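# Move the wooden block from bench to cart floor

## Task

Pick the wooden block up from the bench and lay it flat on the floor of the cart, at the handle end next to the profiles. The drop flap must stay open and anything already achieved must remain so. Finish with both hands empty and clear of the cart, having released the block and backed away, with the robot upright, not tilted or fallen, and in contact with nothing.

## Robot and tools

ROBOT. A Rainbow Robotics RB-Y1 in a physics simulation. It has a two-wheeled base with rear casters that cannot move sideways, a folding torso (leg with squat, shift, pitch and yaw), a head with a camera, and two seven-joint arms. Each arm ends in a parallel gripper with a wrist camera whose case juts out sideways and can strike things. The base is 0.58 m wide, extends 0.10 m ahead of the wheel axle and 0.57 m behind it, and sweeps a 0.58 m radius when spinning in place.

FRAMES. Base frame: origin on the floor midway between the drive wheels, x forward, y left, z up, in metres. The chest, left_hand and right_hand readings use it. A hand point sits between the finger pads, 0.03 m back from the tips; fingers point along the hand's -z and close along its x. Printed hand positions can be off, more at full reach or under load. base_odometry is in the frame the base had at scene start (heading in rad, left positive, -3.142 to 3.142) and counts wheel turns only, so slip shows up as travel.

move. One action per call; "cameras" and "blocking" are not part of it. Allowed shapes: "base" and/or "joints" (plus optional "min_time_s", "contact_limits"); or "target" (optionally with "min_time_s"); or "contact_limits" alone. No action at all just reports state and images.
- base: one object {"x_m_s", "turn_rad_s", "for_s"}. These are velocities, not positions: x_m_s is forward speed in m/s (0.005 to 0.4 either sign, or 0), turn_rad_s is leftward turn rate in rad/s (0.02 to 1.509 either sign, or 0), for_s is duration in s (0.1 to 5). Omitted speeds are 0. Distance covered is roughly speed times for_s; ramping at 0.4 m/s² (turns 0.5 rad/s²) means the base coasts up to 1 s (turns 3.1 s) after for_s. If |x_m_s| + 0.27·|turn_rad_s| exceeds 0.4 both are scaled down. The base does not stop for furniture.
- joints: one object keyed by joint name, each value an absolute target (rad, grippers in m of pad opening, 0 to 0.1). Key ranges: torso_squat_rad 0 to 1.2, torso_shift_rad -0.3 to 0.6, torso_pitch_rad -0.2 to 1.4 (positive bows), torso_yaw_rad -1.5 to 1.5 (positive left; raise both arms outward ≥0.2 rad first). Also the combined torso inequalities: squat+shift ≤1.52; squat-shift+pitch ≤1.57; shift+0.5pitch-0.4squat ≤0.7; shift+0.3pitch-0.5squat ≤0.39. Arm keys exist per side: shoulder_pitch (negative raises forward), shoulder_roll (left 0 to 3.141, right -3.141 to 0, away from body), shoulder_yaw, elbow (-2.617 to 0.01, negative bends), forearm_roll, wrist_pitch, hand_roll, gripper_m. head_pan_rad -0.523 to 0.523 (left positive), head_tilt_rad -0.35 to 1.57 (positive looks down).
- target: one hand only, absolute pose in the base frame: "side" ("left"/"right"), "x","y","z" in m (-3 to 3), "quat_wxyz" four numbers in the same convention the hand lines print. It is solved once to joint angles, so the hand travels a curved path; split long moves into short hops. Refused while another move is running.
- min_time_s: 0.1 to 8 s, slowest allowed duration floor for arm, head and torso motions.
- contact_limits: per gripper (left_gripper_m, right_gripper_m) motor current in mA, 200 to 672.5, persisting until changed; starts at 672.5. Lower means softer grip.
- blocking: true/omitted waits for rest; false returns in about 0.5 s while motion continues.
- cameras: list from head_camera, left_wrist_camera, right_wrist_camera, or ["all"].

wait(seconds 0 to 10, cameras) lets time pass and returns state; it returns early once running moves settle. stop(cameras) brakes everything you commanded. zoom_image(camera, region [x0,y0,x1,y1] pixels, at most 504 square) magnifies the latest image. read_manual gives licence text only. finished_scene(scene) ends the current scene, given its number; irreversible.

GRIPPING. Command an opening at least 0.005 m below the object's width; "off_target" or "done" are both normal while holding.

RESULTS. "move" reads "done" or the worst status. Hand status: "reached" (within 10 mm, 2°), "short" with error, or "refused" with reason. Joint words: "off_target" (resting away, may still push), "not_followed" (arm collision check withheld it), "time_out", "contact_stop" (torso only), "limit_stop_at_<name>" (body guard or built-in limit), "torque_fault", "limit_stop_at_motor_heat". An unrequested stop or a refusal cancels your later move, wait and finished_scene calls in that reply. on_its_own lists what the robot did unasked. lidar_m: 12 distances in 30° sectors, first straight ahead, counter-clockwise, at 0.23 m height. motor_effort: wheel load %, peak in brackets; large at rest means pushing on something. wheel_motors_off=1 means wheels disabled for 2 s after stalling. Wrist force/torque and joint torque lines have uncalibrated offsets.

AVOID. Arms hitting or squeezing each other (including fingers and camera cases): can end the scene. Contact torque reaching joint load limits (torque fault, 10 s freeze). Overheating arm motors from long stretched holds. Driving into furniture or letting the upper body catch on an edge (tipping). Heavy or far-forward loads and sudden forward stops (tipping forward). Dropping the block from height, releasing it while moving, slamming or shoving hard on fixed or heavy objects. Leaving the robot leaning, a wheel lifted, or anything still in contact.

Each tool is called after "Request:" as name([rows], argument=value, ...), one row to a line, values as JSON.

## Session

Request:
move()

Scene clock: 0.00 s.
Joint torques (N m): no reading
External joint torques (N m): no reading
Motor temperatures (°C): left_arm=[30 28 32 36 34 33 38] | right_arm=[34 30 32 30 35 36 34]
Wrist force (N): no reading
Wrist torque (N m): no reading
Wrist force, peak (N): no reading
base_odometry: x=+0.000 y=+0.000 heading=+0.000
lidar_m: 0.75 1.03 1.57 4.58 1.52 1.08 1.02 1.07 1.44 3.60 1.10 0.78
base_status: not commanded
joint_positions: torso_squat_rad=+0.350 torso_shift_rad=+0.000 torso_pitch_rad=+0.000 torso_yaw_rad=+0.000 left_shoulder_pitch_rad=+0.037 left_shoulder_roll_rad=+0.004 left_shoulder_yaw_rad=-0.043 left_elbow_rad=-0.196 left_forearm_roll_rad=-0.014 left_wrist_pitch_rad=+0.002 left_hand_roll_rad=+0.027 left_gripper_m=+0.099 right_shoulder_pitch_rad=-0.040 right_shoulder_roll_rad=-0.021 right_shoulder_yaw_rad=-0.018 right_elbow_rad=-0.235 right_forearm_roll_rad=+0.049 right_wrist_pitch_rad=-0.014 right_hand_roll_rad=+0.035 right_gripper_m=+0.099 head_pan_rad=+0.000 head_tilt_rad=+0.400
joint_status: not commanded
wheel_motors_off: 0
motor_effort: left_wheel=+0 right_wheel=+0
chest: x=-0.2280 y=+0.0001 z=+1.2475 quat_wxyz=(+1.000, +0.000, +0.000, +0.000) (m; base frame)
left_hand: x=-0.1598 y=+0.2200 z=+0.5653 quat_wxyz=(+0.997, +0.000, -0.079, -0.009) (m; base frame)
right_hand: x=-0.0823 y=-0.2360 z=+0.5770 quat_wxyz=(+0.989, -0.016, -0.142, +0.041) (m; base frame)
pictures: head_camera, left_wrist_camera, right_wrist_camera
camera_calibration:
left_wrist_camera: T_world_to_cam=[[0.988724, 0.00955725, 0.149443, 0.0708295], [-0.0605519, -0.88722, 0.457355, -0.0439141], [0.13696, -0.461247, -0.876637, 0.69141], [0, 0, 0, 1]] pos_world=[-0.167385, 0.279272, 0.615616]
right_wrist_camera: T_world_to_cam=[[-0.945892, -0.11441, -0.303643, 0.0691098], [-0.245093, 0.865166, 0.437513, -0.0414065], [0.212646, 0.488261, -0.846394, 0.69334], [0, 0, 0, 1]] pos_world=[-0.0922137, -0.2948, 0.62594]

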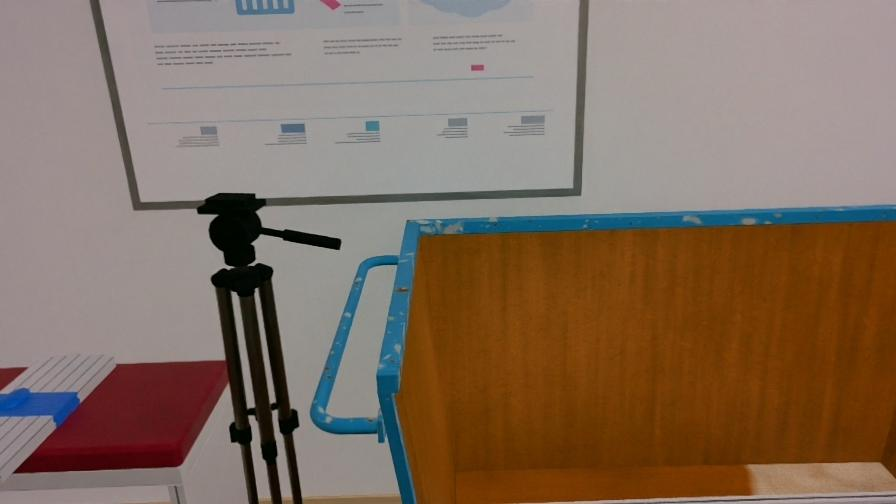

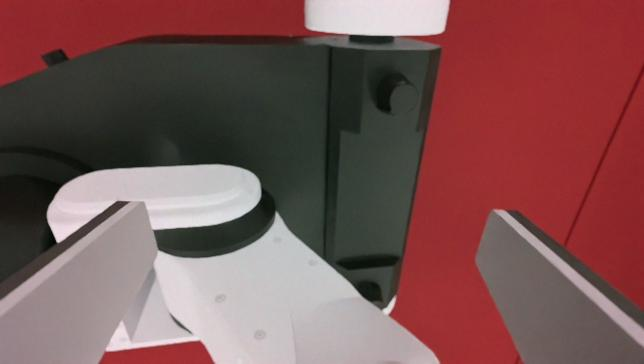

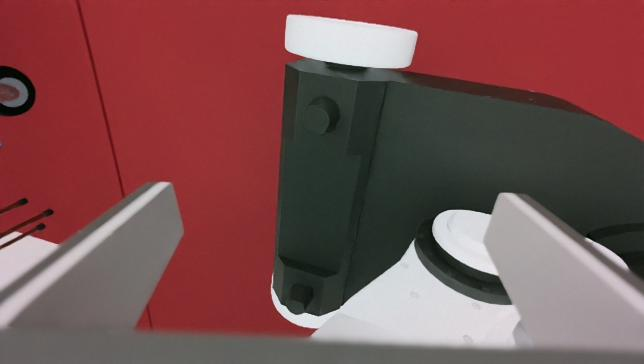

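Request:
move(joints={"head_tilt_rad":0.85,"head_pan_rad":0.5}, cameras=["head_camera"])

Request:
move(joints={"head_tilt_rad":0.85,"head_pan_rad":-0.2}, cameras=["head_camera"])

Request:
move(joints={"head_tilt_rad":0.5,"head_pan_rad":-0.52}, cameras=["head_camera"])

Request:
move(joints={"head_tilt_rad":0.45,"head_pan_rad":0.52}, cameras=["head_camera"])

Scene clock: 2.60 s.
Joint torques (N m): left_arm=[-1.94 -0.97 0.61 -0.55 -0.1 -0.71 -0.08] | right_arm=[-3.22 -0.62 -0.64 -1.28 -0.04 -0.52 0.09]
External joint torques (N m): left_arm=[-0.56 -1.12 0.6 0.01 -0.1 -0.29 -0.07] | right_arm=[0.38 0.5 -0.6 0.35 -0.1 0.07 0.08]
Wrist force (N): left_arm=[0.1 1.3 -7.6] | right_arm=[-2.3 0.8 -5.3]
Wrist torque (N m): left_arm=[-0.28 0.15 0.09] | right_arm=[-0.06 -0.08 -0.09]
Wrist force, peak (N): left_arm=[-0.7 1.3 -8.3] | right_arm=[-2.9 1.1 -5.5]
move: done
base_odometry: x=+0.000 y=+0.000 heading=+0.000
lidar_m: 0.74 1.04 1.57 4.55 1.53 1.08 1.01 1.08 1.45 3.61 1.10 0.78
base_status: not commanded
joint_positions: torso_squat_rad=+0.350 torso_shift_rad=+0.000 torso_pitch_rad=+0.000 torso_yaw_rad=+0.000 left_shoulder_pitch_rad=+0.037 left_shoulder_roll_rad=+0.004 left_shoulder_yaw_rad=-0.043 left_elbow_rad=-0.196 left_forearm_roll_rad=-0.014 left_wrist_pitch_rad=+0.002 left_hand_roll_rad=+0.027 left_gripper_m=+0.099 right_shoulder_pitch_rad=-0.040 right_shoulder_roll_rad=-0.021 right_shoulder_yaw_rad=-0.018 right_elbow_rad=-0.235 right_forearm_roll_rad=+0.049 right_wrist_pitch_rad=-0.014 right_hand_roll_rad=+0.035 right_gripper_m=+0.099 head_pan_rad=+0.500 head_tilt_rad=+0.850
joint_status: all done
wheel_motors_off: 0
motor_effort: left_wheel=+1(1) right_wheel=+0(2)
chest: x=-0.2280 y=+0.0001 z=+1.2475 quat_wxyz=(+1.000, +0.000, +0.000, +0.000) (m; base frame)
left_hand: x=-0.1598 y=+0.2200 z=+0.5653 quat_wxyz=(+0.997, +0.000, -0.079, -0.009) (m; base frame)
right_hand: x=-0.0823 y=-0.2360 z=+0.5770 quat_wxyz=(+0.989, -0.016, -0.142, +0.041) (m; base frame)
pictures: head_camera
camera_calibration:
head_camera: T_world_to_cam=[[0.473881, -0.880047, -0.0308802, 0.141465], [-0.637606, -0.318724, -0.701337, 0.935558], [0.607367, 0.35204, -0.712161, 1.10114], [0, 0, 0, 1]] pos_world=[-0.139317, 0.0350356, 1.4447]

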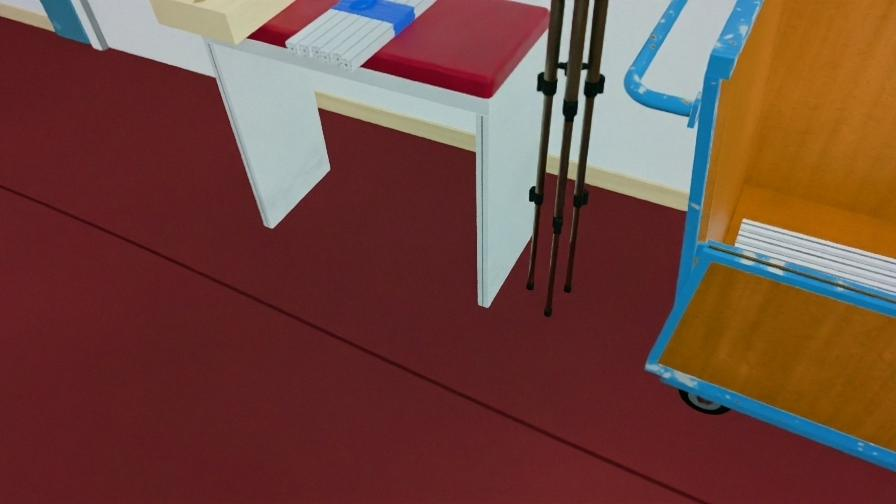

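Scene clock: 3.73 s.
Joint torques (N m): left_arm=[-1.47 -0.83 0.73 -0.51 -0.05 -0.77 0.04] | right_arm=[-3.55 -0.65 -0.71 -1.57 -0.02 -0.64 0.08]
External joint torques (N m): left_arm=[-0.09 -0.98 0.72 0.04 -0.05 -0.34 0.05] | right_arm=[0.05 0.47 -0.67 0.06 -0.08 -0.05 0.06]
Wrist force (N): left_arm=[0.3 0.6 -7.2] | right_arm=[-2.6 1.0 -5.0]
Wrist torque (N m): left_arm=[-0.19 0.16 0.08] | right_arm=[-0.06 -0.09 -0.08]
Wrist force, peak (N): left_arm=[-0.2 1.6 -8.0] | right_arm=[-2.5 1.7 -5.1]
move: done
base_odometry: x=+0.000 y=+0.000 heading=+0.000
lidar_m: 0.74 1.03 1.58 4.57 1.52 1.06 1.02 1.08 1.43 3.62 1.10 0.78
base_status: not commanded
joint_positions: torso_squat_rad=+0.350 torso_shift_rad=+0.000 torso_pitch_rad=+0.000 torso_yaw_rad=+0.000 left_shoulder_pitch_rad=+0.037 left_shoulder_roll_rad=+0.004 left_shoulder_yaw_rad=-0.043 left_elbow_rad=-0.196 left_forearm_roll_rad=-0.014 left_wrist_pitch_rad=+0.002 left_hand_roll_rad=+0.027 left_gripper_m=+0.099 right_shoulder_pitch_rad=-0.040 right_shoulder_roll_rad=-0.021 right_shoulder_yaw_rad=-0.018 right_elbow_rad=-0.235 right_forearm_roll_rad=+0.049 right_wrist_pitch_rad=-0.014 right_hand_roll_rad=+0.035 right_gripper_m=+0.099 head_pan_rad=-0.200 head_tilt_rad=+0.850
joint_status: all done
wheel_motors_off: 0
motor_effort: left_wheel=+0(1) right_wheel=+0(2)
chest: x=-0.2280 y=+0.0001 z=+1.2475 quat_wxyz=(+1.000, +0.000, +0.000, +0.000) (m; base frame)
left_hand: x=-0.1598 y=+0.2200 z=+0.5653 quat_wxyz=(+0.997, +0.000, -0.079, -0.009) (m; base frame)
right_hand: x=-0.0823 y=-0.2360 z=+0.5770 quat_wxyz=(+0.989, -0.016, -0.142, +0.041) (m; base frame)
pictures: head_camera
camera_calibration:
head_camera: T_world_to_cam=[[-0.204408, -0.978398, -0.0308985, 0.00175826], [-0.692913, 0.166916, -0.701435, 0.924272], [0.69144, -0.121969, -0.712064, 1.11834], [0, 0, 0, 1]] pos_world=[-0.132464, -0.0161528, 1.4447]

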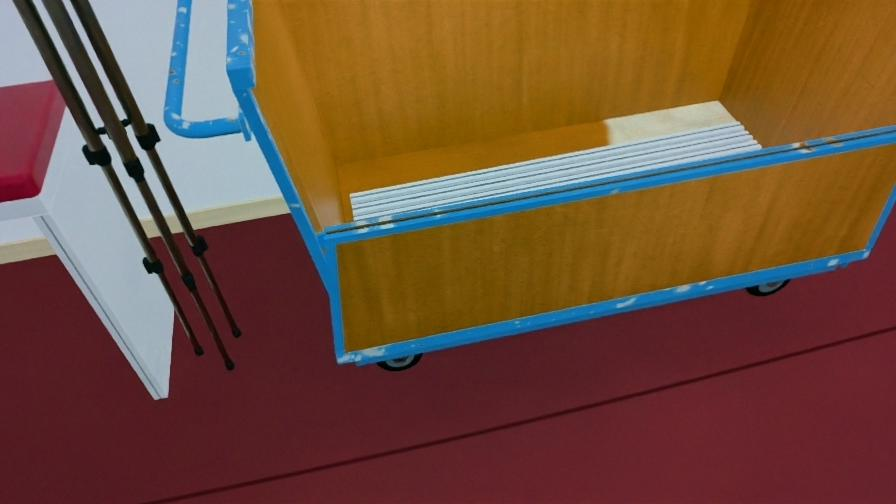

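Scene clock: 4.60 s.
Joint torques (N m): left_arm=[-1.36 -0.88 0.64 -0.65 -0.06 -0.6 -0.11] | right_arm=[-3.31 -0.31 -0.59 -1.34 -0.11 -0.65 -0.04]
External joint torques (N m): left_arm=[0.02 -1.03 0.63 -0.09 -0.06 -0.18 -0.1] | right_arm=[0.29 0.81 -0.55 0.29 -0.17 -0.06 -0.05]
Wrist force (N): left_arm=[-0.3 1.4 -7.6] | right_arm=[-2.5 1.2 -5.2]
Wrist torque (N m): left_arm=[-0.37 0.08 0.14] | right_arm=[-0.09 -0.10 -0.12]
Wrist force, peak (N): left_arm=[-0.2 1.4 -8.1] | right_arm=[-2.7 1.4 -5.3]
move: done
base_odometry: x=+0.000 y=+0.000 heading=+0.000
lidar_m: 0.74 1.04 1.57 4.57 1.50 1.09 1.02 1.08 1.43 3.60 1.08 0.78
base_status: not commanded
joint_positions: torso_squat_rad=+0.350 torso_shift_rad=+0.000 torso_pitch_rad=+0.000 torso_yaw_rad=+0.000 left_shoulder_pitch_rad=+0.037 left_shoulder_roll_rad=+0.004 left_shoulder_yaw_rad=-0.043 left_elbow_rad=-0.196 left_forearm_roll_rad=-0.014 left_wrist_pitch_rad=+0.002 left_hand_roll_rad=+0.027 left_gripper_m=+0.099 right_shoulder_pitch_rad=-0.040 right_shoulder_roll_rad=-0.021 right_shoulder_yaw_rad=-0.018 right_elbow_rad=-0.235 right_forearm_roll_rad=+0.049 right_wrist_pitch_rad=-0.014 right_hand_roll_rad=+0.035 right_gripper_m=+0.099 head_pan_rad=-0.520 head_tilt_rad=+0.500
joint_status: all done
wheel_motors_off: 0
motor_effort: left_wheel=+0(1) right_wheel=-1(2)
chest: x=-0.2280 y=+0.0001 z=+1.2475 quat_wxyz=(+1.000, +0.000, +0.000, +0.000) (m; base frame)
left_hand: x=-0.1598 y=+0.2200 z=+0.5653 quat_wxyz=(+0.997, +0.000, -0.079, -0.009) (m; base frame)
right_hand: x=-0.0823 y=-0.2360 z=+0.5770 quat_wxyz=(+0.989, -0.016, -0.142, +0.041) (m; base frame)
pictures: head_camera
camera_calibration:
head_camera: T_world_to_cam=[[-0.492289, -0.869876, -0.0310928, -0.0572167], [-0.359038, 0.235472, -0.90313, 1.28499], [0.792933, -0.433438, -0.428239, 0.728436], [0, 0, 0, 1]] pos_world=[-0.144406, -0.0366198, 1.47068]

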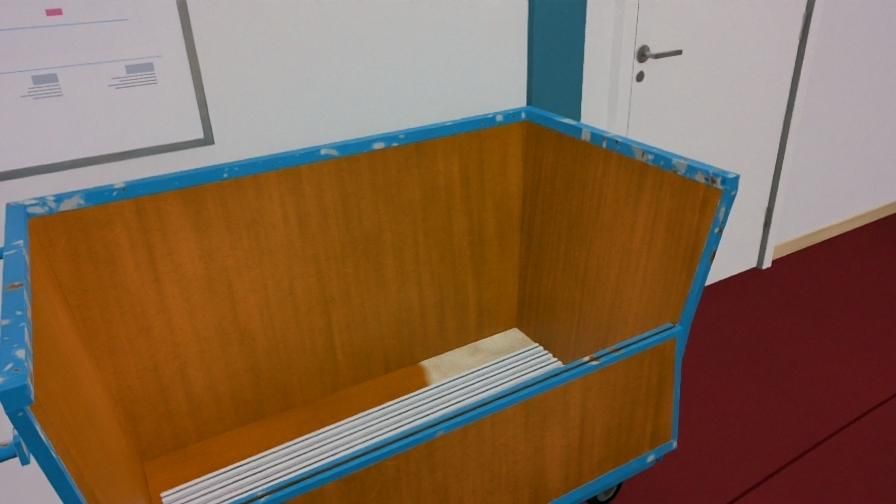

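Scene clock: 5.97 s.
Joint torques (N m): left_arm=[-1.61 -0.6 0.83 -0.42 -0.08 -0.74 -0.09] | right_arm=[-3.46 -0.64 -0.68 -1.47 -0.1 -0.59 0.03]
External joint torques (N m): left_arm=[-0.23 -0.75 0.82 0.14 -0.08 -0.31 -0.08] | right_arm=[0.13 0.47 -0.64 0.17 -0.16 0.01 0.02]
Wrist force (N): left_arm=[-0.2 1.5 -7.5] | right_arm=[-2.5 1.2 -4.9]
Wrist torque (N m): left_arm=[-0.33 0.09 0.09] | right_arm=[-0.10 -0.07 -0.08]
Wrist force, peak (N): left_arm=[0.2 1.5 -8.5] | right_arm=[-2.9 1.4 -5.1]
move: done
base_odometry: x=+0.000 y=+0.000 heading=+0.000
lidar_m: 0.74 1.04 1.55 4.57 1.51 1.08 1.03 1.07 1.45 3.60 1.09 0.79
base_status: not commanded
joint_positions: torso_squat_rad=+0.350 torso_shift_rad=+0.000 torso_pitch_rad=+0.000 torso_yaw_rad=+0.000 left_shoulder_pitch_rad=+0.037 left_shoulder_roll_rad=+0.004 left_shoulder_yaw_rad=-0.043 left_elbow_rad=-0.196 left_forearm_roll_rad=-0.014 left_wrist_pitch_rad=+0.002 left_hand_roll_rad=+0.027 left_gripper_m=+0.099 right_shoulder_pitch_rad=-0.040 right_shoulder_roll_rad=-0.021 right_shoulder_yaw_rad=-0.018 right_elbow_rad=-0.235 right_forearm_roll_rad=+0.049 right_wrist_pitch_rad=-0.014 right_hand_roll_rad=+0.035 right_gripper_m=+0.099 head_pan_rad=+0.520 head_tilt_rad=+0.450
joint_status: all done
wheel_motors_off: 0
motor_effort: left_wheel=+0(1) right_wheel=+0(3)
chest: x=-0.2280 y=+0.0001 z=+1.2475 quat_wxyz=(+1.000, +0.000, +0.000, +0.000) (m; base frame)
left_hand: x=-0.1598 y=+0.2200 z=+0.5653 quat_wxyz=(+0.997, +0.000, -0.079, -0.009) (m; base frame)
right_hand: x=-0.0823 y=-0.2360 z=+0.5770 quat_wxyz=(+0.989, -0.016, -0.142, +0.041) (m; base frame)
pictures: head_camera
camera_calibration:
head_camera: T_world_to_cam=[[0.502325, -0.864129, -0.0308474, 0.147277], [-0.345346, -0.167791, -0.923354, 1.31712], [0.79272, 0.474477, -0.382709, 0.662366], [0, 0, 0, 1]] pos_world=[-0.144189, 0.0339904, 1.47421]

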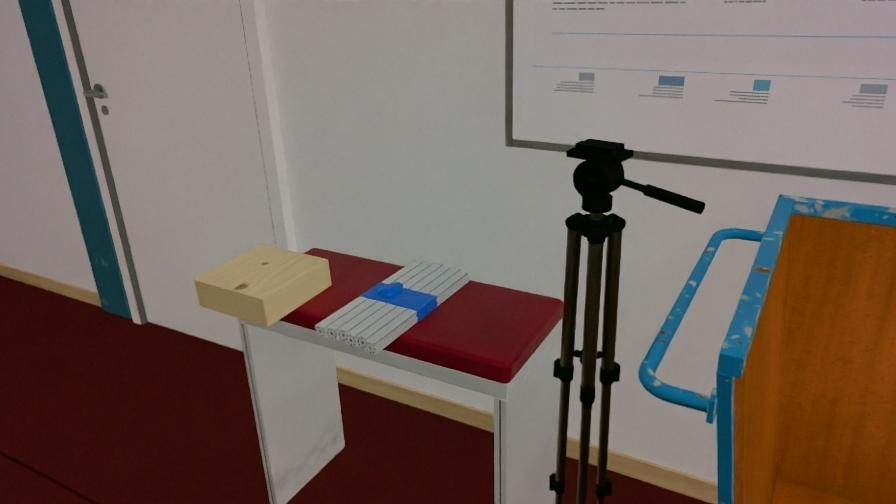

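Request:
move(joints={"torso_squat_rad":0.0,"torso_pitch_rad":0.4,"head_tilt_rad":0.65,"head_pan_rad":-0.3}, cameras=["head_camera"])

Request:
move(joints={"head_tilt_rad":0.2,"head_pan_rad":0.52}, cameras=["head_camera"])

Scene clock: 16.17 s.
Joint torques (N m): left_arm=[8.4 -0.79 0.66 3.74 -0.04 0.16 0.05] | right_arm=[7.5 -0.61 -0.94 2.94 -0.24 0.26 -0.09]
External joint torques (N m): left_arm=[-1 -1.07 0.62 0.05 -0.03 -0.21 0.03] | right_arm=[0.31 0.29 -0.73 0.49 -0.21 0.1 -0.09]
Wrist force (N): left_arm=[2.1 1.1 -7.2] | right_arm=[0.0 0.7 -5.2]
Wrist torque (N m): left_arm=[-0.25 0.22 0.09] | right_arm=[-0.05 0.07 -0.10]
Wrist force, peak (N): left_arm=[0.3 1.3 -8.6] | right_arm=[-2.7 1.6 -5.5]
move: done
base_odometry: x=+0.000 y=+0.000 heading=+0.000
lidar_m: 0.74 1.03 1.56 4.57 1.53 1.08 1.03 1.07 1.44 3.61 1.11 0.78
base_status: not commanded
joint_positions: torso_squat_rad=+0.000 torso_shift_rad=+0.000 torso_pitch_rad=+0.400 torso_yaw_rad=+0.000 left_shoulder_pitch_rad=+0.037 left_shoulder_roll_rad=+0.004 left_shoulder_yaw_rad=-0.043 left_elbow_rad=-0.196 left_forearm_roll_rad=-0.014 left_wrist_pitch_rad=+0.002 left_hand_roll_rad=+0.027 left_gripper_m=+0.099 right_shoulder_pitch_rad=-0.040 right_shoulder_roll_rad=-0.021 right_shoulder_yaw_rad=-0.018 right_elbow_rad=-0.235 right_forearm_roll_rad=+0.049 right_wrist_pitch_rad=-0.014 right_hand_roll_rad=+0.035 right_gripper_m=+0.099 head_pan_rad=-0.300 head_tilt_rad=+0.650
joint_status: all done
wheel_motors_off: 0
motor_effort: left_wheel=+0(1) right_wheel=+1(2)
chest: x=-0.1075 y=+0.0001 z=+1.2655 quat_wxyz=(+0.980, +0.000, +0.199, +0.000) (m; base frame)
left_hand: x=-0.3103 y=+0.2200 z=+0.6106 quat_wxyz=(+0.993, -0.002, +0.120, -0.008) (m; base frame)
right_hand: x=-0.2344 y=-0.2360 z=+0.5913 quat_wxyz=(+0.997, -0.008, +0.057, +0.043) (m; base frame)
pictures: head_camera
camera_calibration:
head_camera: T_world_to_cam=[[-0.284052, -0.95495, 0.0859319, -0.12729], [-0.80739, 0.189892, -0.558625, 0.849223], [0.517142, -0.228059, -0.824957, 1.13887], [0, 0, 0, 1]] pos_world=[0.0605384, -0.0230854, 1.42486]

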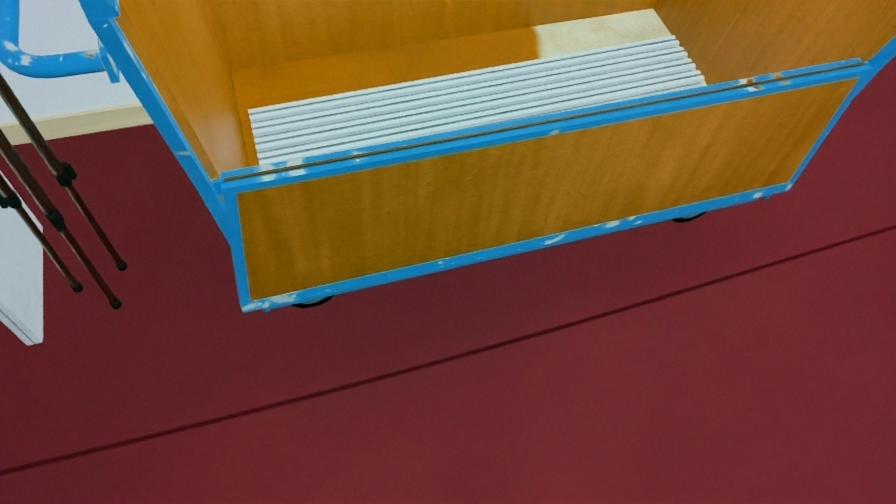

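Scene clock: 17.37 s.
Joint torques (N m): left_arm=[8.69 -0.42 0.67 3.86 -0.12 0.21 -0.03] | right_arm=[7.5 -0.35 -0.81 2.86 -0.2 0.19 0.04]
External joint torques (N m): left_arm=[-0.71 -0.7 0.64 0.16 -0.11 -0.16 -0.04] | right_arm=[0.3 0.54 -0.59 0.41 -0.17 0.03 0.04]
Wrist force (N): left_arm=[2.2 0.8 -7.8] | right_arm=[0.0 0.2 -5.5]
Wrist torque (N m): left_arm=[-0.19 0.26 0.06] | right_arm=[0.01 0.07 -0.08]
Wrist force, peak (N): left_arm=[2.4 1.4 -8.0] | right_arm=[-0.3 0.6 -5.7]
move: done
base_odometry: x=+0.000 y=+0.000 heading=+0.000
lidar_m: 0.74 1.04 1.56 4.57 1.51 1.08 1.03 1.07 1.44 3.61 1.09 0.78
base_status: not commanded
joint_positions: torso_squat_rad=+0.000 torso_shift_rad=+0.000 torso_pitch_rad=+0.400 torso_yaw_rad=+0.000 left_shoulder_pitch_rad=+0.037 left_shoulder_roll_rad=+0.004 left_shoulder_yaw_rad=-0.043 left_elbow_rad=-0.196 left_forearm_roll_rad=-0.014 left_wrist_pitch_rad=+0.002 left_hand_roll_rad=+0.027 left_gripper_m=+0.099 right_shoulder_pitch_rad=-0.040 right_shoulder_roll_rad=-0.021 right_shoulder_yaw_rad=-0.018 right_elbow_rad=-0.235 right_forearm_roll_rad=+0.049 right_wrist_pitch_rad=-0.014 right_hand_roll_rad=+0.035 right_gripper_m=+0.099 head_pan_rad=+0.520 head_tilt_rad=+0.200
joint_status: all done
wheel_motors_off: 0
motor_effort: left_wheel=+0(1) right_wheel=+0(2)
chest: x=-0.1075 y=+0.0001 z=+1.2655 quat_wxyz=(+0.980, +0.000, +0.199, +0.000) (m; base frame)
left_hand: x=-0.3103 y=+0.2200 z=+0.6106 quat_wxyz=(+0.993, -0.002, +0.120, -0.008) (m; base frame)
right_hand: x=-0.2344 y=-0.2360 z=+0.5913 quat_wxyz=(+0.997, -0.008, +0.057, +0.043) (m; base frame)
pictures: head_camera
camera_calibration:
head_camera: T_world_to_cam=[[0.457549, -0.860485, -0.224085, 0.326403], [-0.5112, -0.0483591, -0.8581, 1.28358], [0.727546, 0.507175, -0.462007, 0.617681], [0, 0, 0, 1]] pos_world=[0.0574296, 0.0296645, 1.45995]

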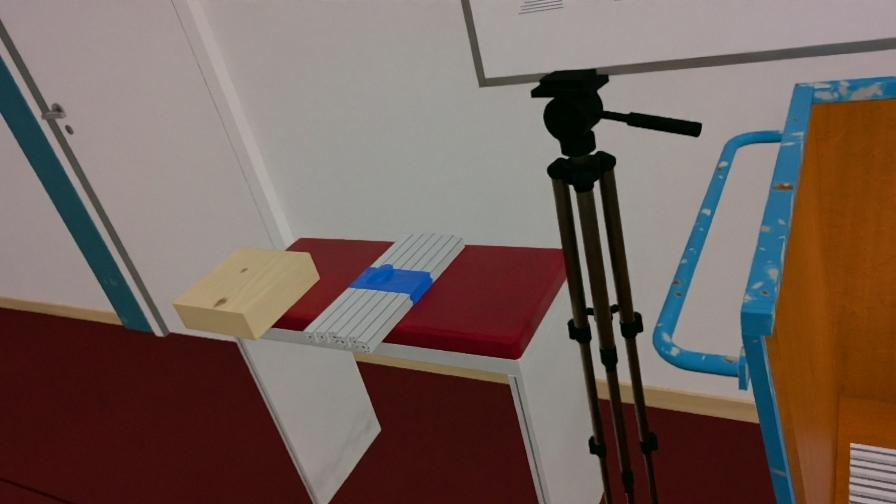

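Request:
zoom_image(camera="head_camera", region=[150, 220, 400, 360])

Request:
move(joints={"torso_pitch_rad":0.8,"head_tilt_rad":0.1,"head_pan_rad":-0.1}, cameras=["head_camera"])

Request:
zoom_image(camera="head_camera", region=[100, 0, 600, 300])

Scaled by 2.016 from the camera's 896x504 image, which has a finer 1280x720 frame.

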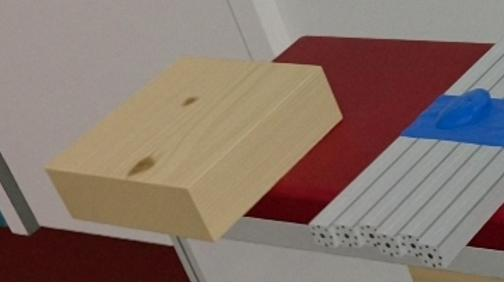

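Scene clock: 27.00 s.
Joint torques (N m): left_arm=[16.96 -0.32 0.62 7.27 -0.08 0.94 -0.05] | right_arm=[17.66 -0.4 -0.86 6.91 -0.27 0.95 -0.05]
External joint torques (N m): left_arm=[-1.73 -0.68 0.58 -0.09 -0.06 -0.16 -0.08] | right_arm=[0.8 0.14 -0.51 0.77 -0.15 0.05 -0.02]
Wrist force (N): left_arm=[5.4 1.0 -6.9] | right_arm=[1.8 0.2 -4.6]
Wrist torque (N m): left_arm=[-0.21 0.47 0.06] | right_arm=[0.00 0.15 -0.06]
Wrist force, peak (N): left_arm=[5.4 1.0 -6.9] | right_arm=[-0.2 1.0 -5.8]
move: done
base_odometry: x=+0.000 y=+0.000 heading=+0.000
lidar_m: 0.74 1.03 1.56 4.57 1.52 1.07 1.03 1.08 1.44 3.62 1.10 0.78
base_status: not commanded
joint_positions: torso_squat_rad=+0.000 torso_shift_rad=+0.000 torso_pitch_rad=+0.800 torso_yaw_rad=+0.000 left_shoulder_pitch_rad=+0.037 left_shoulder_roll_rad=+0.004 left_shoulder_yaw_rad=-0.043 left_elbow_rad=-0.196 left_forearm_roll_rad=-0.014 left_wrist_pitch_rad=+0.002 left_hand_roll_rad=+0.027 left_gripper_m=+0.099 right_shoulder_pitch_rad=-0.040 right_shoulder_roll_rad=-0.021 right_shoulder_yaw_rad=-0.018 right_elbow_rad=-0.235 right_forearm_roll_rad=+0.049 right_wrist_pitch_rad=-0.014 right_hand_roll_rad=+0.035 right_gripper_m=+0.099 head_pan_rad=-0.100 head_tilt_rad=+0.100
joint_status: all done
wheel_motors_off: 0
motor_effort: left_wheel=+0(1) right_wheel=+1(2)
chest: x=-0.0060 y=+0.0001 z=+1.1961 quat_wxyz=(+0.921, +0.000, +0.389, +0.000) (m; base frame)
left_hand: x=-0.4479 y=+0.2200 z=+0.6719 quat_wxyz=(+0.949, -0.004, +0.315, -0.008) (m; base frame)
right_hand: x=-0.3855 y=-0.2360 z=+0.6245 quat_wxyz=(+0.966, +0.001, +0.254, +0.044) (m; base frame)
pictures: head_camera
camera_calibration:
head_camera: T_world_to_cam=[[-0.0770916, -0.996176, 0.0411036, -0.0432993], [-0.744542, 0.0301011, -0.666897, 1.04549], [0.66311, -0.0820155, -0.744015, 0.825737], [0, 0, 0, 1]] pos_world=[0.227519, -0.00688097, 1.31337]

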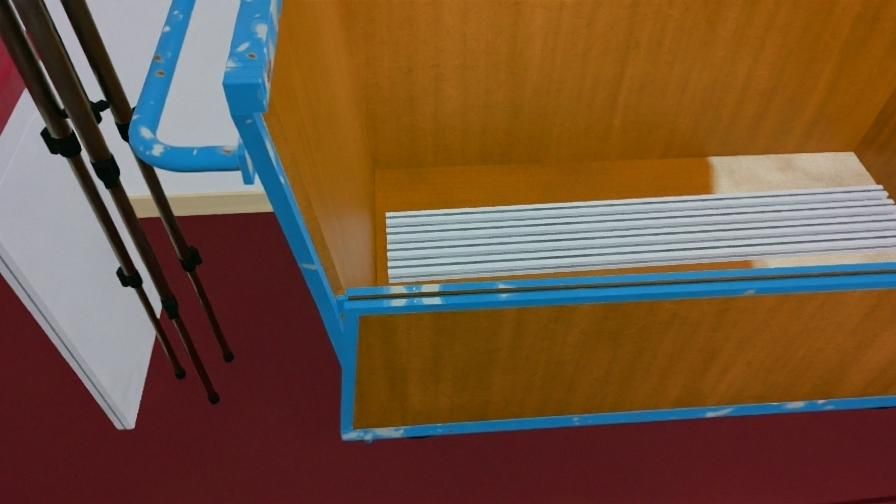

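Scaled by 1.008 from the camera's 896x504 image, which has a finer 1280x720 frame.

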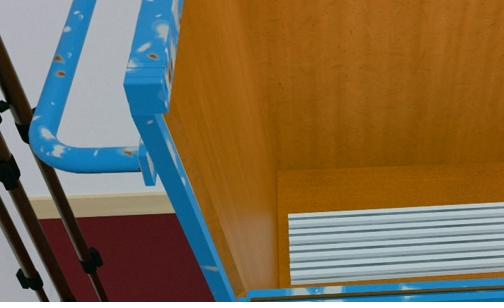

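Request:
move(base={"x_m_s":0.3,"for_s":1.5}, joints={"head_tilt_rad":0.3,"head_pan_rad":0.0}, cameras=["head_camera"])

Scene clock: 31.03 s.
Joint torques (N m): left_arm=[17.62 -0.72 0.7 7.34 -0.12 0.97 -0.04] | right_arm=[17.78 0.16 -0.89 7.16 -0.17 1.03 -0.07]
External joint torques (N m): left_arm=[-1.07 -1.09 0.65 -0.02 -0.11 -0.14 -0.07] | right_arm=[0.92 0.69 -0.53 1.01 -0.05 0.14 -0.05]
Wrist force (N): left_arm=[4.9 1.5 -6.4] | right_arm=[2.0 0.4 -4.3]
Wrist torque (N m): left_arm=[-0.26 0.45 0.08] | right_arm=[-0.01 0.17 -0.09]
Wrist force, peak (N): left_arm=[4.9 1.8 -7.1] | right_arm=[2.4 0.2 -5.0]
move: done
base_odometry: x=+0.450 y=+0.000 heading=+0.000
lidar_m: 0.28 0.30 0.71 3.80 2.18 1.54 1.47 1.56 2.07 4.90 0.44 0.31
base_status: done (sent for 1.5 of 1.5 s)
joint_positions: torso_squat_rad=+0.000 torso_shift_rad=+0.000 torso_pitch_rad=+0.800 torso_yaw_rad=+0.000 left_shoulder_pitch_rad=+0.037 left_shoulder_roll_rad=+0.004 left_shoulder_yaw_rad=-0.043 left_elbow_rad=-0.196 left_forearm_roll_rad=-0.014 left_wrist_pitch_rad=+0.002 left_hand_roll_rad=+0.027 left_gripper_m=+0.099 right_shoulder_pitch_rad=-0.040 right_shoulder_roll_rad=-0.021 right_shoulder_yaw_rad=-0.018 right_elbow_rad=-0.235 right_forearm_roll_rad=+0.049 right_wrist_pitch_rad=-0.014 right_hand_roll_rad=+0.035 right_gripper_m=+0.099 head_pan_rad=+0.000 head_tilt_rad=+0.300
joint_status: all done
wheel_motors_off: 0
motor_effort: left_wheel=-1(23) right_wheel=-1(53)
chest: x=-0.0060 y=+0.0001 z=+1.1961 quat_wxyz=(+0.921, +0.000, +0.389, +0.000) (m; base frame)
left_hand: x=-0.4479 y=+0.2200 z=+0.6719 quat_wxyz=(+0.949, -0.004, +0.315, -0.008) (m; base frame)
right_hand: x=-0.3854 y=-0.2360 z=+0.6245 quat_wxyz=(+0.966, +0.001, +0.254, +0.044) (m; base frame)
pictures: head_camera
camera_calibration:
head_camera: T_world_to_cam=[[-0.0135026, -0.999506, -0.0283837, 0.0386384], [-0.863727, 0.0259607, -0.503291, 0.847826], [0.503779, 0.01772, -0.863651, 1.0079], [0, 0, 0, 1]] pos_world=[0.225053, -0.00125087, 1.29827]

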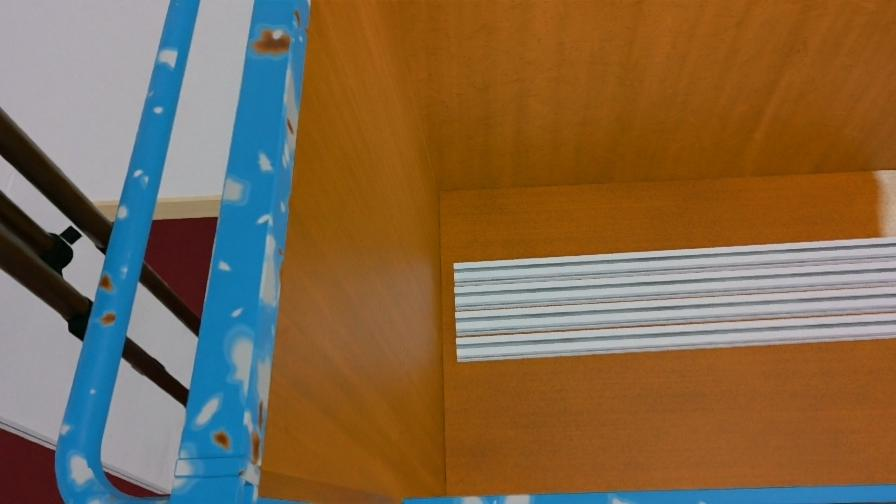

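Request:
move(base={"x_m_s":-0.3,"for_s":1.4}, joints={"torso_squat_rad":0.35,"torso_pitch_rad":0.3,"head_tilt_rad":0.5})

Request:
move(base={"turn_rad_s":0.7,"for_s":2.244})

Request:
move(base={"x_m_s":0.35,"for_s":4})

Request:
move(base={"turn_rad_s":-0.7,"for_s":2.244}, joints={"head_tilt_rad":0.45,"head_pan_rad":-0.2}, cameras=["head_camera"])

Scene clock: 45.53 s.
Joint torques (N m): left_arm=[5.57 -0.71 0.99 2.73 -0.06 -0.02 -0.04] | right_arm=[4.8 -0.09 -0.66 1.84 -0.14 -0.07 -0.09]
External joint torques (N m): left_arm=[-1.21 -0.96 0.96 0.06 -0.06 -0.2 -0.04] | right_arm=[0.26 0.88 -0.49 0.4 -0.13 -0.04 -0.09]
Wrist force (N): left_arm=[2.0 0.6 -7.3] | right_arm=[-0.8 0.7 -5.6]
Wrist torque (N m): left_arm=[-0.23 0.25 0.11] | right_arm=[-0.06 0.00 -0.10]
Wrist force, peak (N): left_arm=[4.5 1.4 -7.4] | right_arm=[-0.8 0.7 -5.6]
move: done
base_odometry: x=+0.030 y=+0.000 heading=+0.000
lidar_m: 0.71 1.04 1.56 4.68 1.56 1.11 1.05 1.10 1.48 3.70 1.05 0.75
base_status: done (sent for 1.4 of 1.4 s)
joint_positions: torso_squat_rad=+0.350 torso_shift_rad=+0.000 torso_pitch_rad=+0.300 torso_yaw_rad=+0.000 left_shoulder_pitch_rad=+0.037 left_shoulder_roll_rad=+0.004 left_shoulder_yaw_rad=-0.043 left_elbow_rad=-0.196 left_forearm_roll_rad=-0.014 left_wrist_pitch_rad=+0.002 left_hand_roll_rad=+0.027 left_gripper_m=+0.099 right_shoulder_pitch_rad=-0.040 right_shoulder_roll_rad=-0.021 right_shoulder_yaw_rad=-0.018 right_elbow_rad=-0.235 right_forearm_roll_rad=+0.049 right_wrist_pitch_rad=-0.014 right_hand_roll_rad=+0.035 right_gripper_m=+0.099 head_pan_rad=+0.000 head_tilt_rad=+0.500
joint_status: all done
wheel_motors_off: 0
motor_effort: left_wheel=-2(25) right_wheel=-1(25)
chest: x=-0.1366 y=+0.0001 z=+1.2337 quat_wxyz=(+0.989, +0.000, +0.149, +0.000) (m; base frame)
left_hand: x=-0.2731 y=+0.2200 z=+0.5618 quat_wxyz=(+0.997, -0.002, +0.071, -0.009) (m; base frame)
right_hand: x=-0.1955 y=-0.2360 z=+0.5501 quat_wxyz=(+0.999, -0.010, +0.007, +0.043) (m; base frame)
pictures: none

Scene clock: 49.53 s.
Joint torques (N m): left_arm=[5.62 -0.64 0.74 2.63 -0.05 -0.09 -0.07] | right_arm=[5.03 -0.53 -0.94 1.99 -0.2 0.01 -0.03]
External joint torques (N m): left_arm=[-1.16 -0.9 0.71 -0.03 -0.04 -0.27 -0.08] | right_arm=[0.49 0.43 -0.77 0.54 -0.19 0.04 -0.03]
Wrist force (N): left_arm=[1.7 1.8 -7.5] | right_arm=[-0.6 0.8 -4.9]
Wrist torque (N m): left_arm=[-0.35 0.22 0.08] | right_arm=[-0.06 0.03 -0.08]
Wrist force, peak (N): left_arm=[1.7 1.2 -8.6] | right_arm=[-0.7 1.1 -5.7]
move: done
base_odometry: x=+0.030 y=+0.000 heading=+1.563
lidar_m: 4.66 1.57 1.11 1.05 1.09 1.46 3.77 1.07 0.77 0.73 1.03 1.55
base_status: done (sent for 2.23 of 2.23 s)
joint_positions: torso_squat_rad=+0.350 torso_shift_rad=+0.000 torso_pitch_rad=+0.300 torso_yaw_rad=+0.000 left_shoulder_pitch_rad=+0.037 left_shoulder_roll_rad=+0.004 left_shoulder_yaw_rad=-0.043 left_elbow_rad=-0.196 left_forearm_roll_rad=-0.014 left_wrist_pitch_rad=+0.002 left_hand_roll_rad=+0.027 left_gripper_m=+0.099 right_shoulder_pitch_rad=-0.040 right_shoulder_roll_rad=-0.021 right_shoulder_yaw_rad=-0.018 right_elbow_rad=-0.235 right_forearm_roll_rad=+0.049 right_wrist_pitch_rad=-0.014 right_hand_roll_rad=+0.035 right_gripper_m=+0.099 head_pan_rad=+0.000 head_tilt_rad=+0.500
joint_status: not commanded
wheel_motors_off: 0
motor_effort: left_wheel=+4(40) right_wheel=+18(50)
chest: x=-0.1366 y=+0.0001 z=+1.2337 quat_wxyz=(+0.989, +0.000, +0.149, +0.000) (m; base frame)
left_hand: x=-0.2731 y=+0.2200 z=+0.5618 quat_wxyz=(+0.997, -0.002, +0.071, -0.009) (m; base frame)
right_hand: x=-0.1955 y=-0.2360 z=+0.5501 quat_wxyz=(+0.999, -0.010, +0.007, +0.043) (m; base frame)
pictures: none

Scene clock: 54.80 s.
Joint torques (N m): left_arm=[6.57 -0.73 0.81 2.57 0.1 -0.01 0.01] | right_arm=[5.15 -0.66 -0.8 2.19 -0.18 0.17 -0.08]
External joint torques (N m): left_arm=[-0.2 -0.98 0.78 -0.1 0.1 -0.18 0] | right_arm=[0.61 0.3 -0.63 0.74 -0.17 0.2 -0.08]
Wrist force (N): left_arm=[1.4 1.1 -7.3] | right_arm=[-0.9 0.8 -5.5]
Wrist torque (N m): left_arm=[-0.25 0.20 0.12] | right_arm=[-0.07 -0.02 -0.11]
Wrist force, peak (N): left_arm=[2.1 1.8 -8.4] | right_arm=[-1.0 1.2 -5.7]
move: done
base_odometry: x=+0.040 y=+1.400 heading=+1.564
lidar_m: 4.20 1.62 1.15 1.09 1.13 1.52 3.88 1.35 1.21 0.88 1.49 2.00
base_status: done (sent for 4 of 4 s)
joint_positions: torso_squat_rad=+0.350 torso_shift_rad=+0.000 torso_pitch_rad=+0.300 torso_yaw_rad=+0.000 left_shoulder_pitch_rad=+0.037 left_shoulder_roll_rad=+0.004 left_shoulder_yaw_rad=-0.043 left_elbow_rad=-0.196 left_forearm_roll_rad=-0.014 left_wrist_pitch_rad=+0.002 left_hand_roll_rad=+0.027 left_gripper_m=+0.099 right_shoulder_pitch_rad=-0.040 right_shoulder_roll_rad=-0.021 right_shoulder_yaw_rad=-0.018 right_elbow_rad=-0.235 right_forearm_roll_rad=+0.049 right_wrist_pitch_rad=-0.014 right_hand_roll_rad=+0.035 right_gripper_m=+0.099 head_pan_rad=+0.000 head_tilt_rad=+0.500
joint_status: not commanded
wheel_motors_off: 0
motor_effort: left_wheel=+17(44) right_wheel=-16(49)
chest: x=-0.1365 y=+0.0001 z=+1.2337 quat_wxyz=(+0.989, +0.000, +0.149, +0.000) (m; base frame)
left_hand: x=-0.2730 y=+0.2200 z=+0.5618 quat_wxyz=(+0.997, -0.002, +0.071, -0.009) (m; base frame)
right_hand: x=-0.1954 y=-0.2360 z=+0.5501 quat_wxyz=(+0.999, -0.010, +0.007, +0.043) (m; base frame)
pictures: none

Scene clock: 58.80 s.
Joint torques (N m): left_arm=[5.99 -0.61 0.81 2.59 -0.09 -0.08 -0.05] | right_arm=[5.44 -0.25 -0.87 2.07 -0.22 0.08 -0.08]
External joint torques (N m): left_arm=[-0.78 -0.86 0.79 -0.08 -0.08 -0.26 -0.05] | right_arm=[0.89 0.71 -0.7 0.63 -0.22 0.11 -0.08]
Wrist force (N): left_arm=[1.2 2.4 -7.6] | right_arm=[-0.2 1.2 -5.2]
Wrist torque (N m): left_arm=[-0.44 0.16 0.10] | right_arm=[-0.10 0.07 -0.09]
Wrist force, peak (N): left_arm=[2.3 1.3 -8.3] | right_arm=[-0.6 0.9 -5.7]
move: done
base_odometry: x=+0.040 y=+1.400 heading=+0.001
lidar_m: 0.84 1.49 1.99 4.20 1.61 1.15 1.09 1.14 1.54 3.88 1.49 1.19
base_status: done (sent for 2.23 of 2.23 s)
joint_positions: torso_squat_rad=+0.350 torso_shift_rad=+0.000 torso_pitch_rad=+0.300 torso_yaw_rad=+0.000 left_shoulder_pitch_rad=+0.037 left_shoulder_roll_rad=+0.004 left_shoulder_yaw_rad=-0.043 left_elbow_rad=-0.196 left_forearm_roll_rad=-0.014 left_wrist_pitch_rad=+0.002 left_hand_roll_rad=+0.027 left_gripper_m=+0.099 right_shoulder_pitch_rad=-0.040 right_shoulder_roll_rad=-0.021 right_shoulder_yaw_rad=-0.018 right_elbow_rad=-0.235 right_forearm_roll_rad=+0.049 right_wrist_pitch_rad=-0.014 right_hand_roll_rad=+0.035 right_gripper_m=+0.099 head_pan_rad=-0.200 head_tilt_rad=+0.450
joint_status: all done
wheel_motors_off: 0
motor_effort: left_wheel=+21(40) right_wheel=+3(49)
chest: x=-0.1365 y=+0.0001 z=+1.2337 quat_wxyz=(+0.989, +0.000, +0.149, +0.000) (m; base frame)
left_hand: x=-0.2730 y=+0.2200 z=+0.5618 quat_wxyz=(+0.997, -0.002, +0.071, -0.009) (m; base frame)
right_hand: x=-0.1955 y=-0.2360 z=+0.5501 quat_wxyz=(+0.999, -0.010, +0.007, +0.043) (m; base frame)
pictures: head_camera
camera_calibration:
head_camera: T_world_to_cam=[[-0.19267, -0.980883, 0.0273157, -0.0505178], [-0.626561, 0.101553, -0.772728, 1.11227], [0.755182, -0.165996, -0.634149, 0.887182], [0, 0, 0, 1]] pos_world=[0.0171846, -0.0152371, 1.42347]

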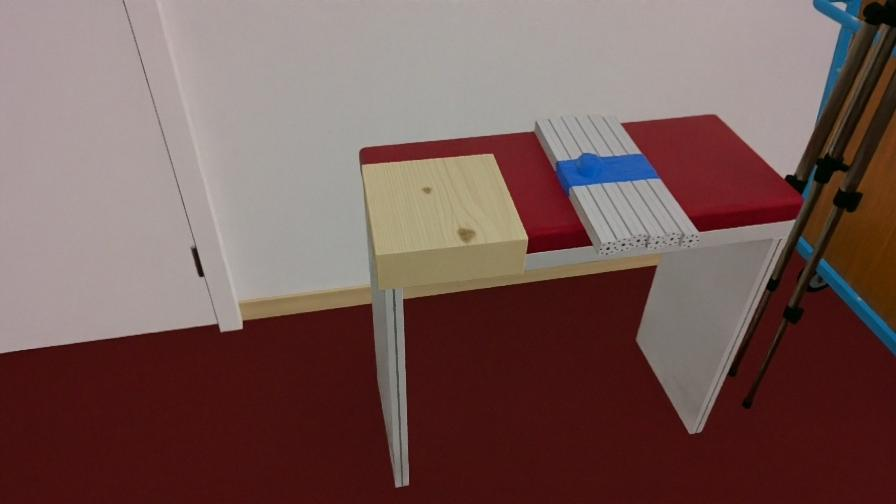

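Request:
move(joints={"torso_squat_rad":0.75,"right_shoulder_roll_rad":-0.3,"right_elbow_rad":-1.3,"head_tilt_rad":0.5})

Request:
move(target={"side":"right","x":0.38,"y":-0.2,"z":0.76,"quat_wxyz":[0.7071,0,-0.7071,0]}, min_time_s=3, cameras=["head_camera","right_wrist_camera"])

Scene clock: 67.37 s.
Joint torques (N m): left_arm=[6.14 -0.74 0.75 2.74 -0.14 -0.1 -0.03] | right_arm=[-3.62 -6.6 -3.26 -8.12 0.06 -1.64 0.06]
External joint torques (N m): left_arm=[-0.64 -0.99 0.73 0.08 -0.14 -0.27 -0.04] | right_arm=[0.66 0.26 0.04 -0.3 -0.1 -0.04 0.02]
Wrist force (N): left_arm=[1.9 1.4 -7.5] | right_arm=[-5.9 3.1 -2.1]
Wrist torque (N m): left_arm=[-0.30 0.28 0.07] | right_arm=[-0.25 -0.29 -0.14]
Wrist force, peak (N): left_arm=[2.1 1.9 -8.6] | right_arm=[-6.3 3.6 -2.2]
move: done
base_odometry: x=+0.040 y=+1.400 heading=+0.001
lidar_m: 0.86 1.49 1.98 4.19 1.62 1.14 1.10 1.14 1.54 3.87 1.48 1.20
base_status: not commanded
joint_positions: torso_squat_rad=+0.750 torso_shift_rad=+0.000 torso_pitch_rad=+0.300 torso_yaw_rad=+0.000 left_shoulder_pitch_rad=+0.037 left_shoulder_roll_rad=+0.004 left_shoulder_yaw_rad=-0.043 left_elbow_rad=-0.196 left_forearm_roll_rad=-0.014 left_wrist_pitch_rad=+0.002 left_hand_roll_rad=+0.027 left_gripper_m=+0.099 right_shoulder_pitch_rad=-0.040 right_shoulder_roll_rad=-0.300 right_shoulder_yaw_rad=-0.018 right_elbow_rad=-1.300 right_forearm_roll_rad=+0.049 right_wrist_pitch_rad=-0.014 right_hand_roll_rad=+0.035 right_gripper_m=+0.099 head_pan_rad=-0.200 head_tilt_rad=+0.500
joint_status: all done
wheel_motors_off: 0
motor_effort: left_wheel=+21(22) right_wheel=+0(6)
chest: x=-0.1366 y=+0.0001 z=+1.0883 quat_wxyz=(+0.989, +0.000, +0.149, +0.000) (m; base frame)
left_hand: x=-0.2730 y=+0.2200 z=+0.4164 quat_wxyz=(+0.997, -0.002, +0.070, -0.009) (m; base frame)
right_hand: x=+0.2577 y=-0.3495 z=+0.6397 quat_wxyz=(+0.849, -0.128, -0.493, +0.140) (m; base frame)
pictures: none

Scene clock: 70.70 s.
Joint torques (N m): left_arm=[6.07 -0.75 0.61 2.55 -0.03 -0.06 -0.01] | right_arm=[-12.42 1.32 -1.93 -8.88 -0.25 -2.18 0.17]
External joint torques (N m): left_arm=[-0.71 -1 0.59 -0.11 -0.03 -0.23 -0.02] | right_arm=[-1.93 2.29 -2.13 0.13 -0.57 -0.27 0.12]
Wrist force (N): left_arm=[1.7 1.1 -7.4] | right_arm=[-7.4 0.7 0.9]
Wrist torque (N m): left_arm=[-0.25 0.24 0.10] | right_arm=[-0.13 -0.43 -0.22]
Wrist force, peak (N): left_arm=[2.0 1.5 -8.4] | right_arm=[-7.8 0.6 1.3]
move: done
base_odometry: x=+0.040 y=+1.400 heading=+0.001
lidar_m: 0.85 1.48 2.00 4.20 1.62 1.16 1.08 1.15 1.53 3.90 1.47 1.20
base_status: not commanded
joint_positions: torso_squat_rad=+0.750 torso_shift_rad=+0.000 torso_pitch_rad=+0.300 torso_yaw_rad=+0.000 left_shoulder_pitch_rad=+0.037 left_shoulder_roll_rad=+0.004 left_shoulder_yaw_rad=-0.043 left_elbow_rad=-0.196 left_forearm_roll_rad=-0.014 left_wrist_pitch_rad=+0.002 left_hand_roll_rad=+0.027 left_gripper_m=+0.099 right_shoulder_pitch_rad=-0.354 right_shoulder_roll_rad=+0.000 right_shoulder_yaw_rad=-0.074 right_elbow_rad=-1.130 right_forearm_roll_rad=-0.110 right_wrist_pitch_rad=-0.410 right_hand_roll_rad=+0.119 right_gripper_m=+0.099 head_pan_rad=-0.200 head_tilt_rad=+0.500
joint_status: all done
wheel_motors_off: 0
motor_effort: left_wheel=+20(21) right_wheel=+2(4)
chest: x=-0.1366 y=+0.0001 z=+1.0883 quat_wxyz=(+0.989, +0.000, +0.149, +0.000) (m; base frame)
left_hand: x=-0.2730 y=+0.2200 z=+0.4164 quat_wxyz=(+0.997, -0.002, +0.070, -0.009) (m; base frame)
right_hand: x=+0.3798 y=-0.2002 z=+0.7599 quat_wxyz=(+0.707, +0.001, -0.707, +0.001) (m; base frame)
right_hand_status: reached (checked arc, planned for 3.0 s): 0 mm and 0.1 deg off.
pictures: head_camera, right_wrist_camera
camera_calibration:
head_camera: T_world_to_cam=[[-0.19417, -0.980584, 0.0274457, -0.0467457], [-0.663178, 0.1106, -0.740245, 0.956486], [0.722837, -0.161935, -0.671777, 0.841113], [0, 0, 0, 1]] pos_world=[0.0172568, -0.0154203, 1.27436]
right_wrist_camera: T_world_to_cam=[[0.0255604, -0.0294159, -0.99924, 0.742451], [-0.508374, 0.860283, -0.0383294, 0.421485], [0.860757, 0.508968, 0.00703493, -0.158207], [0, 0, 0, 1]] pos_world=[0.331473, -0.260234, 0.759155]

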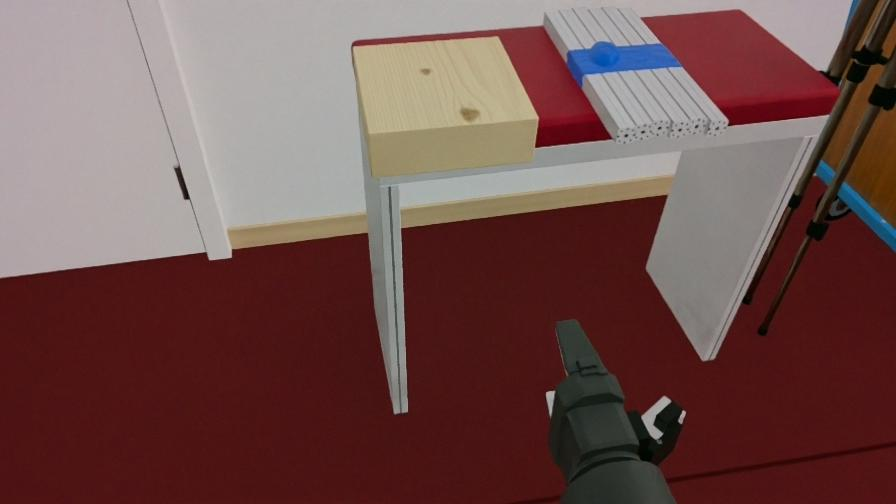

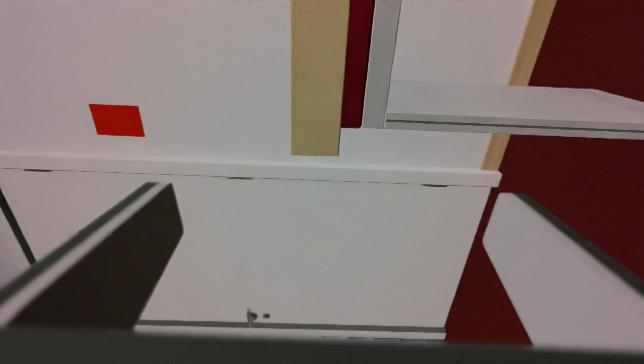

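Request:
move(base={"x_m_s":0.2,"for_s":1.35})

Request:
move(target={"side":"right","x":0.38,"y":-0.19,"z":0.77,"quat_wxyz":[0.7071,0,-0.7071,0]}, min_time_s=1, cameras=["head_camera","right_wrist_camera"])

Scene clock: 76.90 s.
Joint torques (N m): left_arm=[6.32 -0.84 0.62 2.61 -0.04 -0.03 -0.04] | right_arm=[-10.57 0.96 -1.84 -9.44 -0.13 -2 0.4]
External joint torques (N m): left_arm=[-0.46 -1.09 0.59 -0.05 -0.04 -0.2 -0.05] | right_arm=[-0.07 1.93 -2.05 -0.42 -0.44 -0.09 0.35]
Wrist force (N): left_arm=[2.3 1.0 -7.5] | right_arm=[-7.2 0.7 0.9]
Wrist torque (N m): left_arm=[-0.27 0.32 0.08] | right_arm=[-0.17 -0.39 -0.25]
Wrist force, peak (N): left_arm=[1.7 1.4 -8.6] | right_arm=[-7.8 1.0 0.7]
move: done
base_odometry: x=+0.314 y=+1.400 heading=+0.001
lidar_m: 0.58 1.18 1.62 4.15 2.01 1.43 1.37 1.44 1.92 1.84 1.02 1.14
base_status: done (sent for 1.37 of 1.37 s)
joint_positions: torso_squat_rad=+0.750 torso_shift_rad=+0.000 torso_pitch_rad=+0.300 torso_yaw_rad=+0.000 left_shoulder_pitch_rad=+0.037 left_shoulder_roll_rad=+0.004 left_shoulder_yaw_rad=-0.043 left_elbow_rad=-0.196 left_forearm_roll_rad=-0.014 left_wrist_pitch_rad=+0.002 left_hand_roll_rad=+0.027 left_gripper_m=+0.099 right_shoulder_pitch_rad=-0.354 right_shoulder_roll_rad=+0.000 right_shoulder_yaw_rad=-0.074 right_elbow_rad=-1.130 right_forearm_roll_rad=-0.110 right_wrist_pitch_rad=-0.410 right_hand_roll_rad=+0.119 right_gripper_m=+0.099 head_pan_rad=-0.200 head_tilt_rad=+0.500
joint_status: not commanded
wheel_motors_off: 0
motor_effort: left_wheel=-8(48) right_wheel=+10(40)
chest: x=-0.1365 y=+0.0001 z=+1.0883 quat_wxyz=(+0.989, +0.000, +0.149, +0.000) (m; base frame)
left_hand: x=-0.2730 y=+0.2200 z=+0.4164 quat_wxyz=(+0.997, -0.002, +0.071, -0.009) (m; base frame)
right_hand: x=+0.3800 y=-0.2001 z=+0.7599 quat_wxyz=(+0.707, +0.001, -0.707, +0.001) (m; base frame)
pictures: none

Scene clock: 78.23 s.
Joint torques (N m): left_arm=[6.48 -0.43 0.75 2.57 -0.09 -0.07 -0.05] | right_arm=[-8.82 1.29 0.72 -10.58 -0.02 -1.84 0.12]
External joint torques (N m): left_arm=[-0.31 -0.68 0.73 -0.09 -0.08 -0.24 -0.06] | right_arm=[1.59 1.9 0.54 -1.39 -0.38 0.04 0.07]
Wrist force (N): left_arm=[2.0 1.4 -7.2] | right_arm=[-7.1 0.7 0.7]
Wrist torque (N m): left_arm=[-0.32 0.26 0.04] | right_arm=[-0.17 -0.40 -0.23]
Wrist force, peak (N): left_arm=[1.5 1.2 -8.4] | right_arm=[-7.8 0.7 1.1]
move: done
base_odometry: x=+0.314 y=+1.400 heading=+0.001
lidar_m: 0.57 1.18 1.62 4.15 2.01 1.44 1.36 1.43 1.89 1.82 1.01 1.13
base_status: not commanded
joint_positions: torso_squat_rad=+0.750 torso_shift_rad=+0.000 torso_pitch_rad=+0.300 torso_yaw_rad=+0.000 left_shoulder_pitch_rad=+0.037 left_shoulder_roll_rad=+0.004 left_shoulder_yaw_rad=-0.043 left_elbow_rad=-0.196 left_forearm_roll_rad=-0.014 left_wrist_pitch_rad=+0.002 left_hand_roll_rad=+0.027 left_gripper_m=+0.099 right_shoulder_pitch_rad=-0.337 right_shoulder_roll_rad=+0.000 right_shoulder_yaw_rad=-0.034 right_elbow_rad=-1.187 right_forearm_roll_rad=-0.182 right_wrist_pitch_rad=-0.378 right_hand_roll_rad=+0.184 right_gripper_m=+0.099 head_pan_rad=-0.200 head_tilt_rad=+0.500
joint_status: all done
wheel_motors_off: 0
motor_effort: left_wheel=-7(9) right_wheel=+9(10)
chest: x=-0.1365 y=+0.0001 z=+1.0883 quat_wxyz=(+0.989, +0.000, +0.149, +0.000) (m; base frame)
left_hand: x=-0.2730 y=+0.2200 z=+0.4164 quat_wxyz=(+0.997, -0.002, +0.071, -0.009) (m; base frame)
right_hand: x=+0.3801 y=-0.1897 z=+0.7698 quat_wxyz=(+0.706, +0.005, -0.709, +0.004) (m; base frame)
right_hand_status: reached (checked arc, planned for 1.0 s): 0 mm and 0.8 deg off.
pictures: head_camera, right_wrist_camera
camera_calibration:
head_camera: T_world_to_cam=[[-0.194177, -0.980581, 0.0274862, -0.0467751], [-0.663385, 0.110621, -0.740056, 0.956242], [0.722644, -0.161936, -0.671984, 0.841241], [0, 0, 0, 1]] pos_world=[0.0173566, -0.0154202, 1.27426]
right_wrist_camera: T_world_to_cam=[[0.0310957, -0.0263973, -0.999168, 0.751089], [-0.517244, 0.854963, -0.0386849, 0.4157], [0.855273, 0.518017, 0.0129318, -0.16467], [0, 0, 0, 1]] pos_world=[0.3325, -0.25028, 0.768675]

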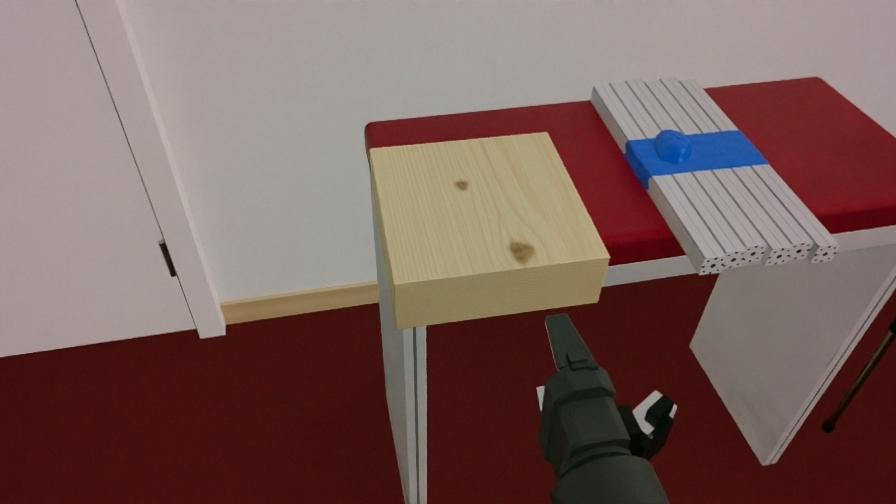

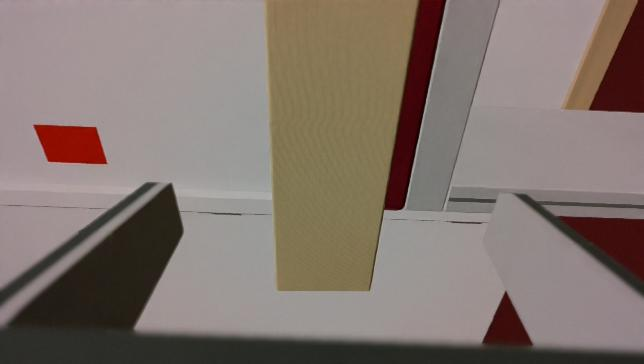

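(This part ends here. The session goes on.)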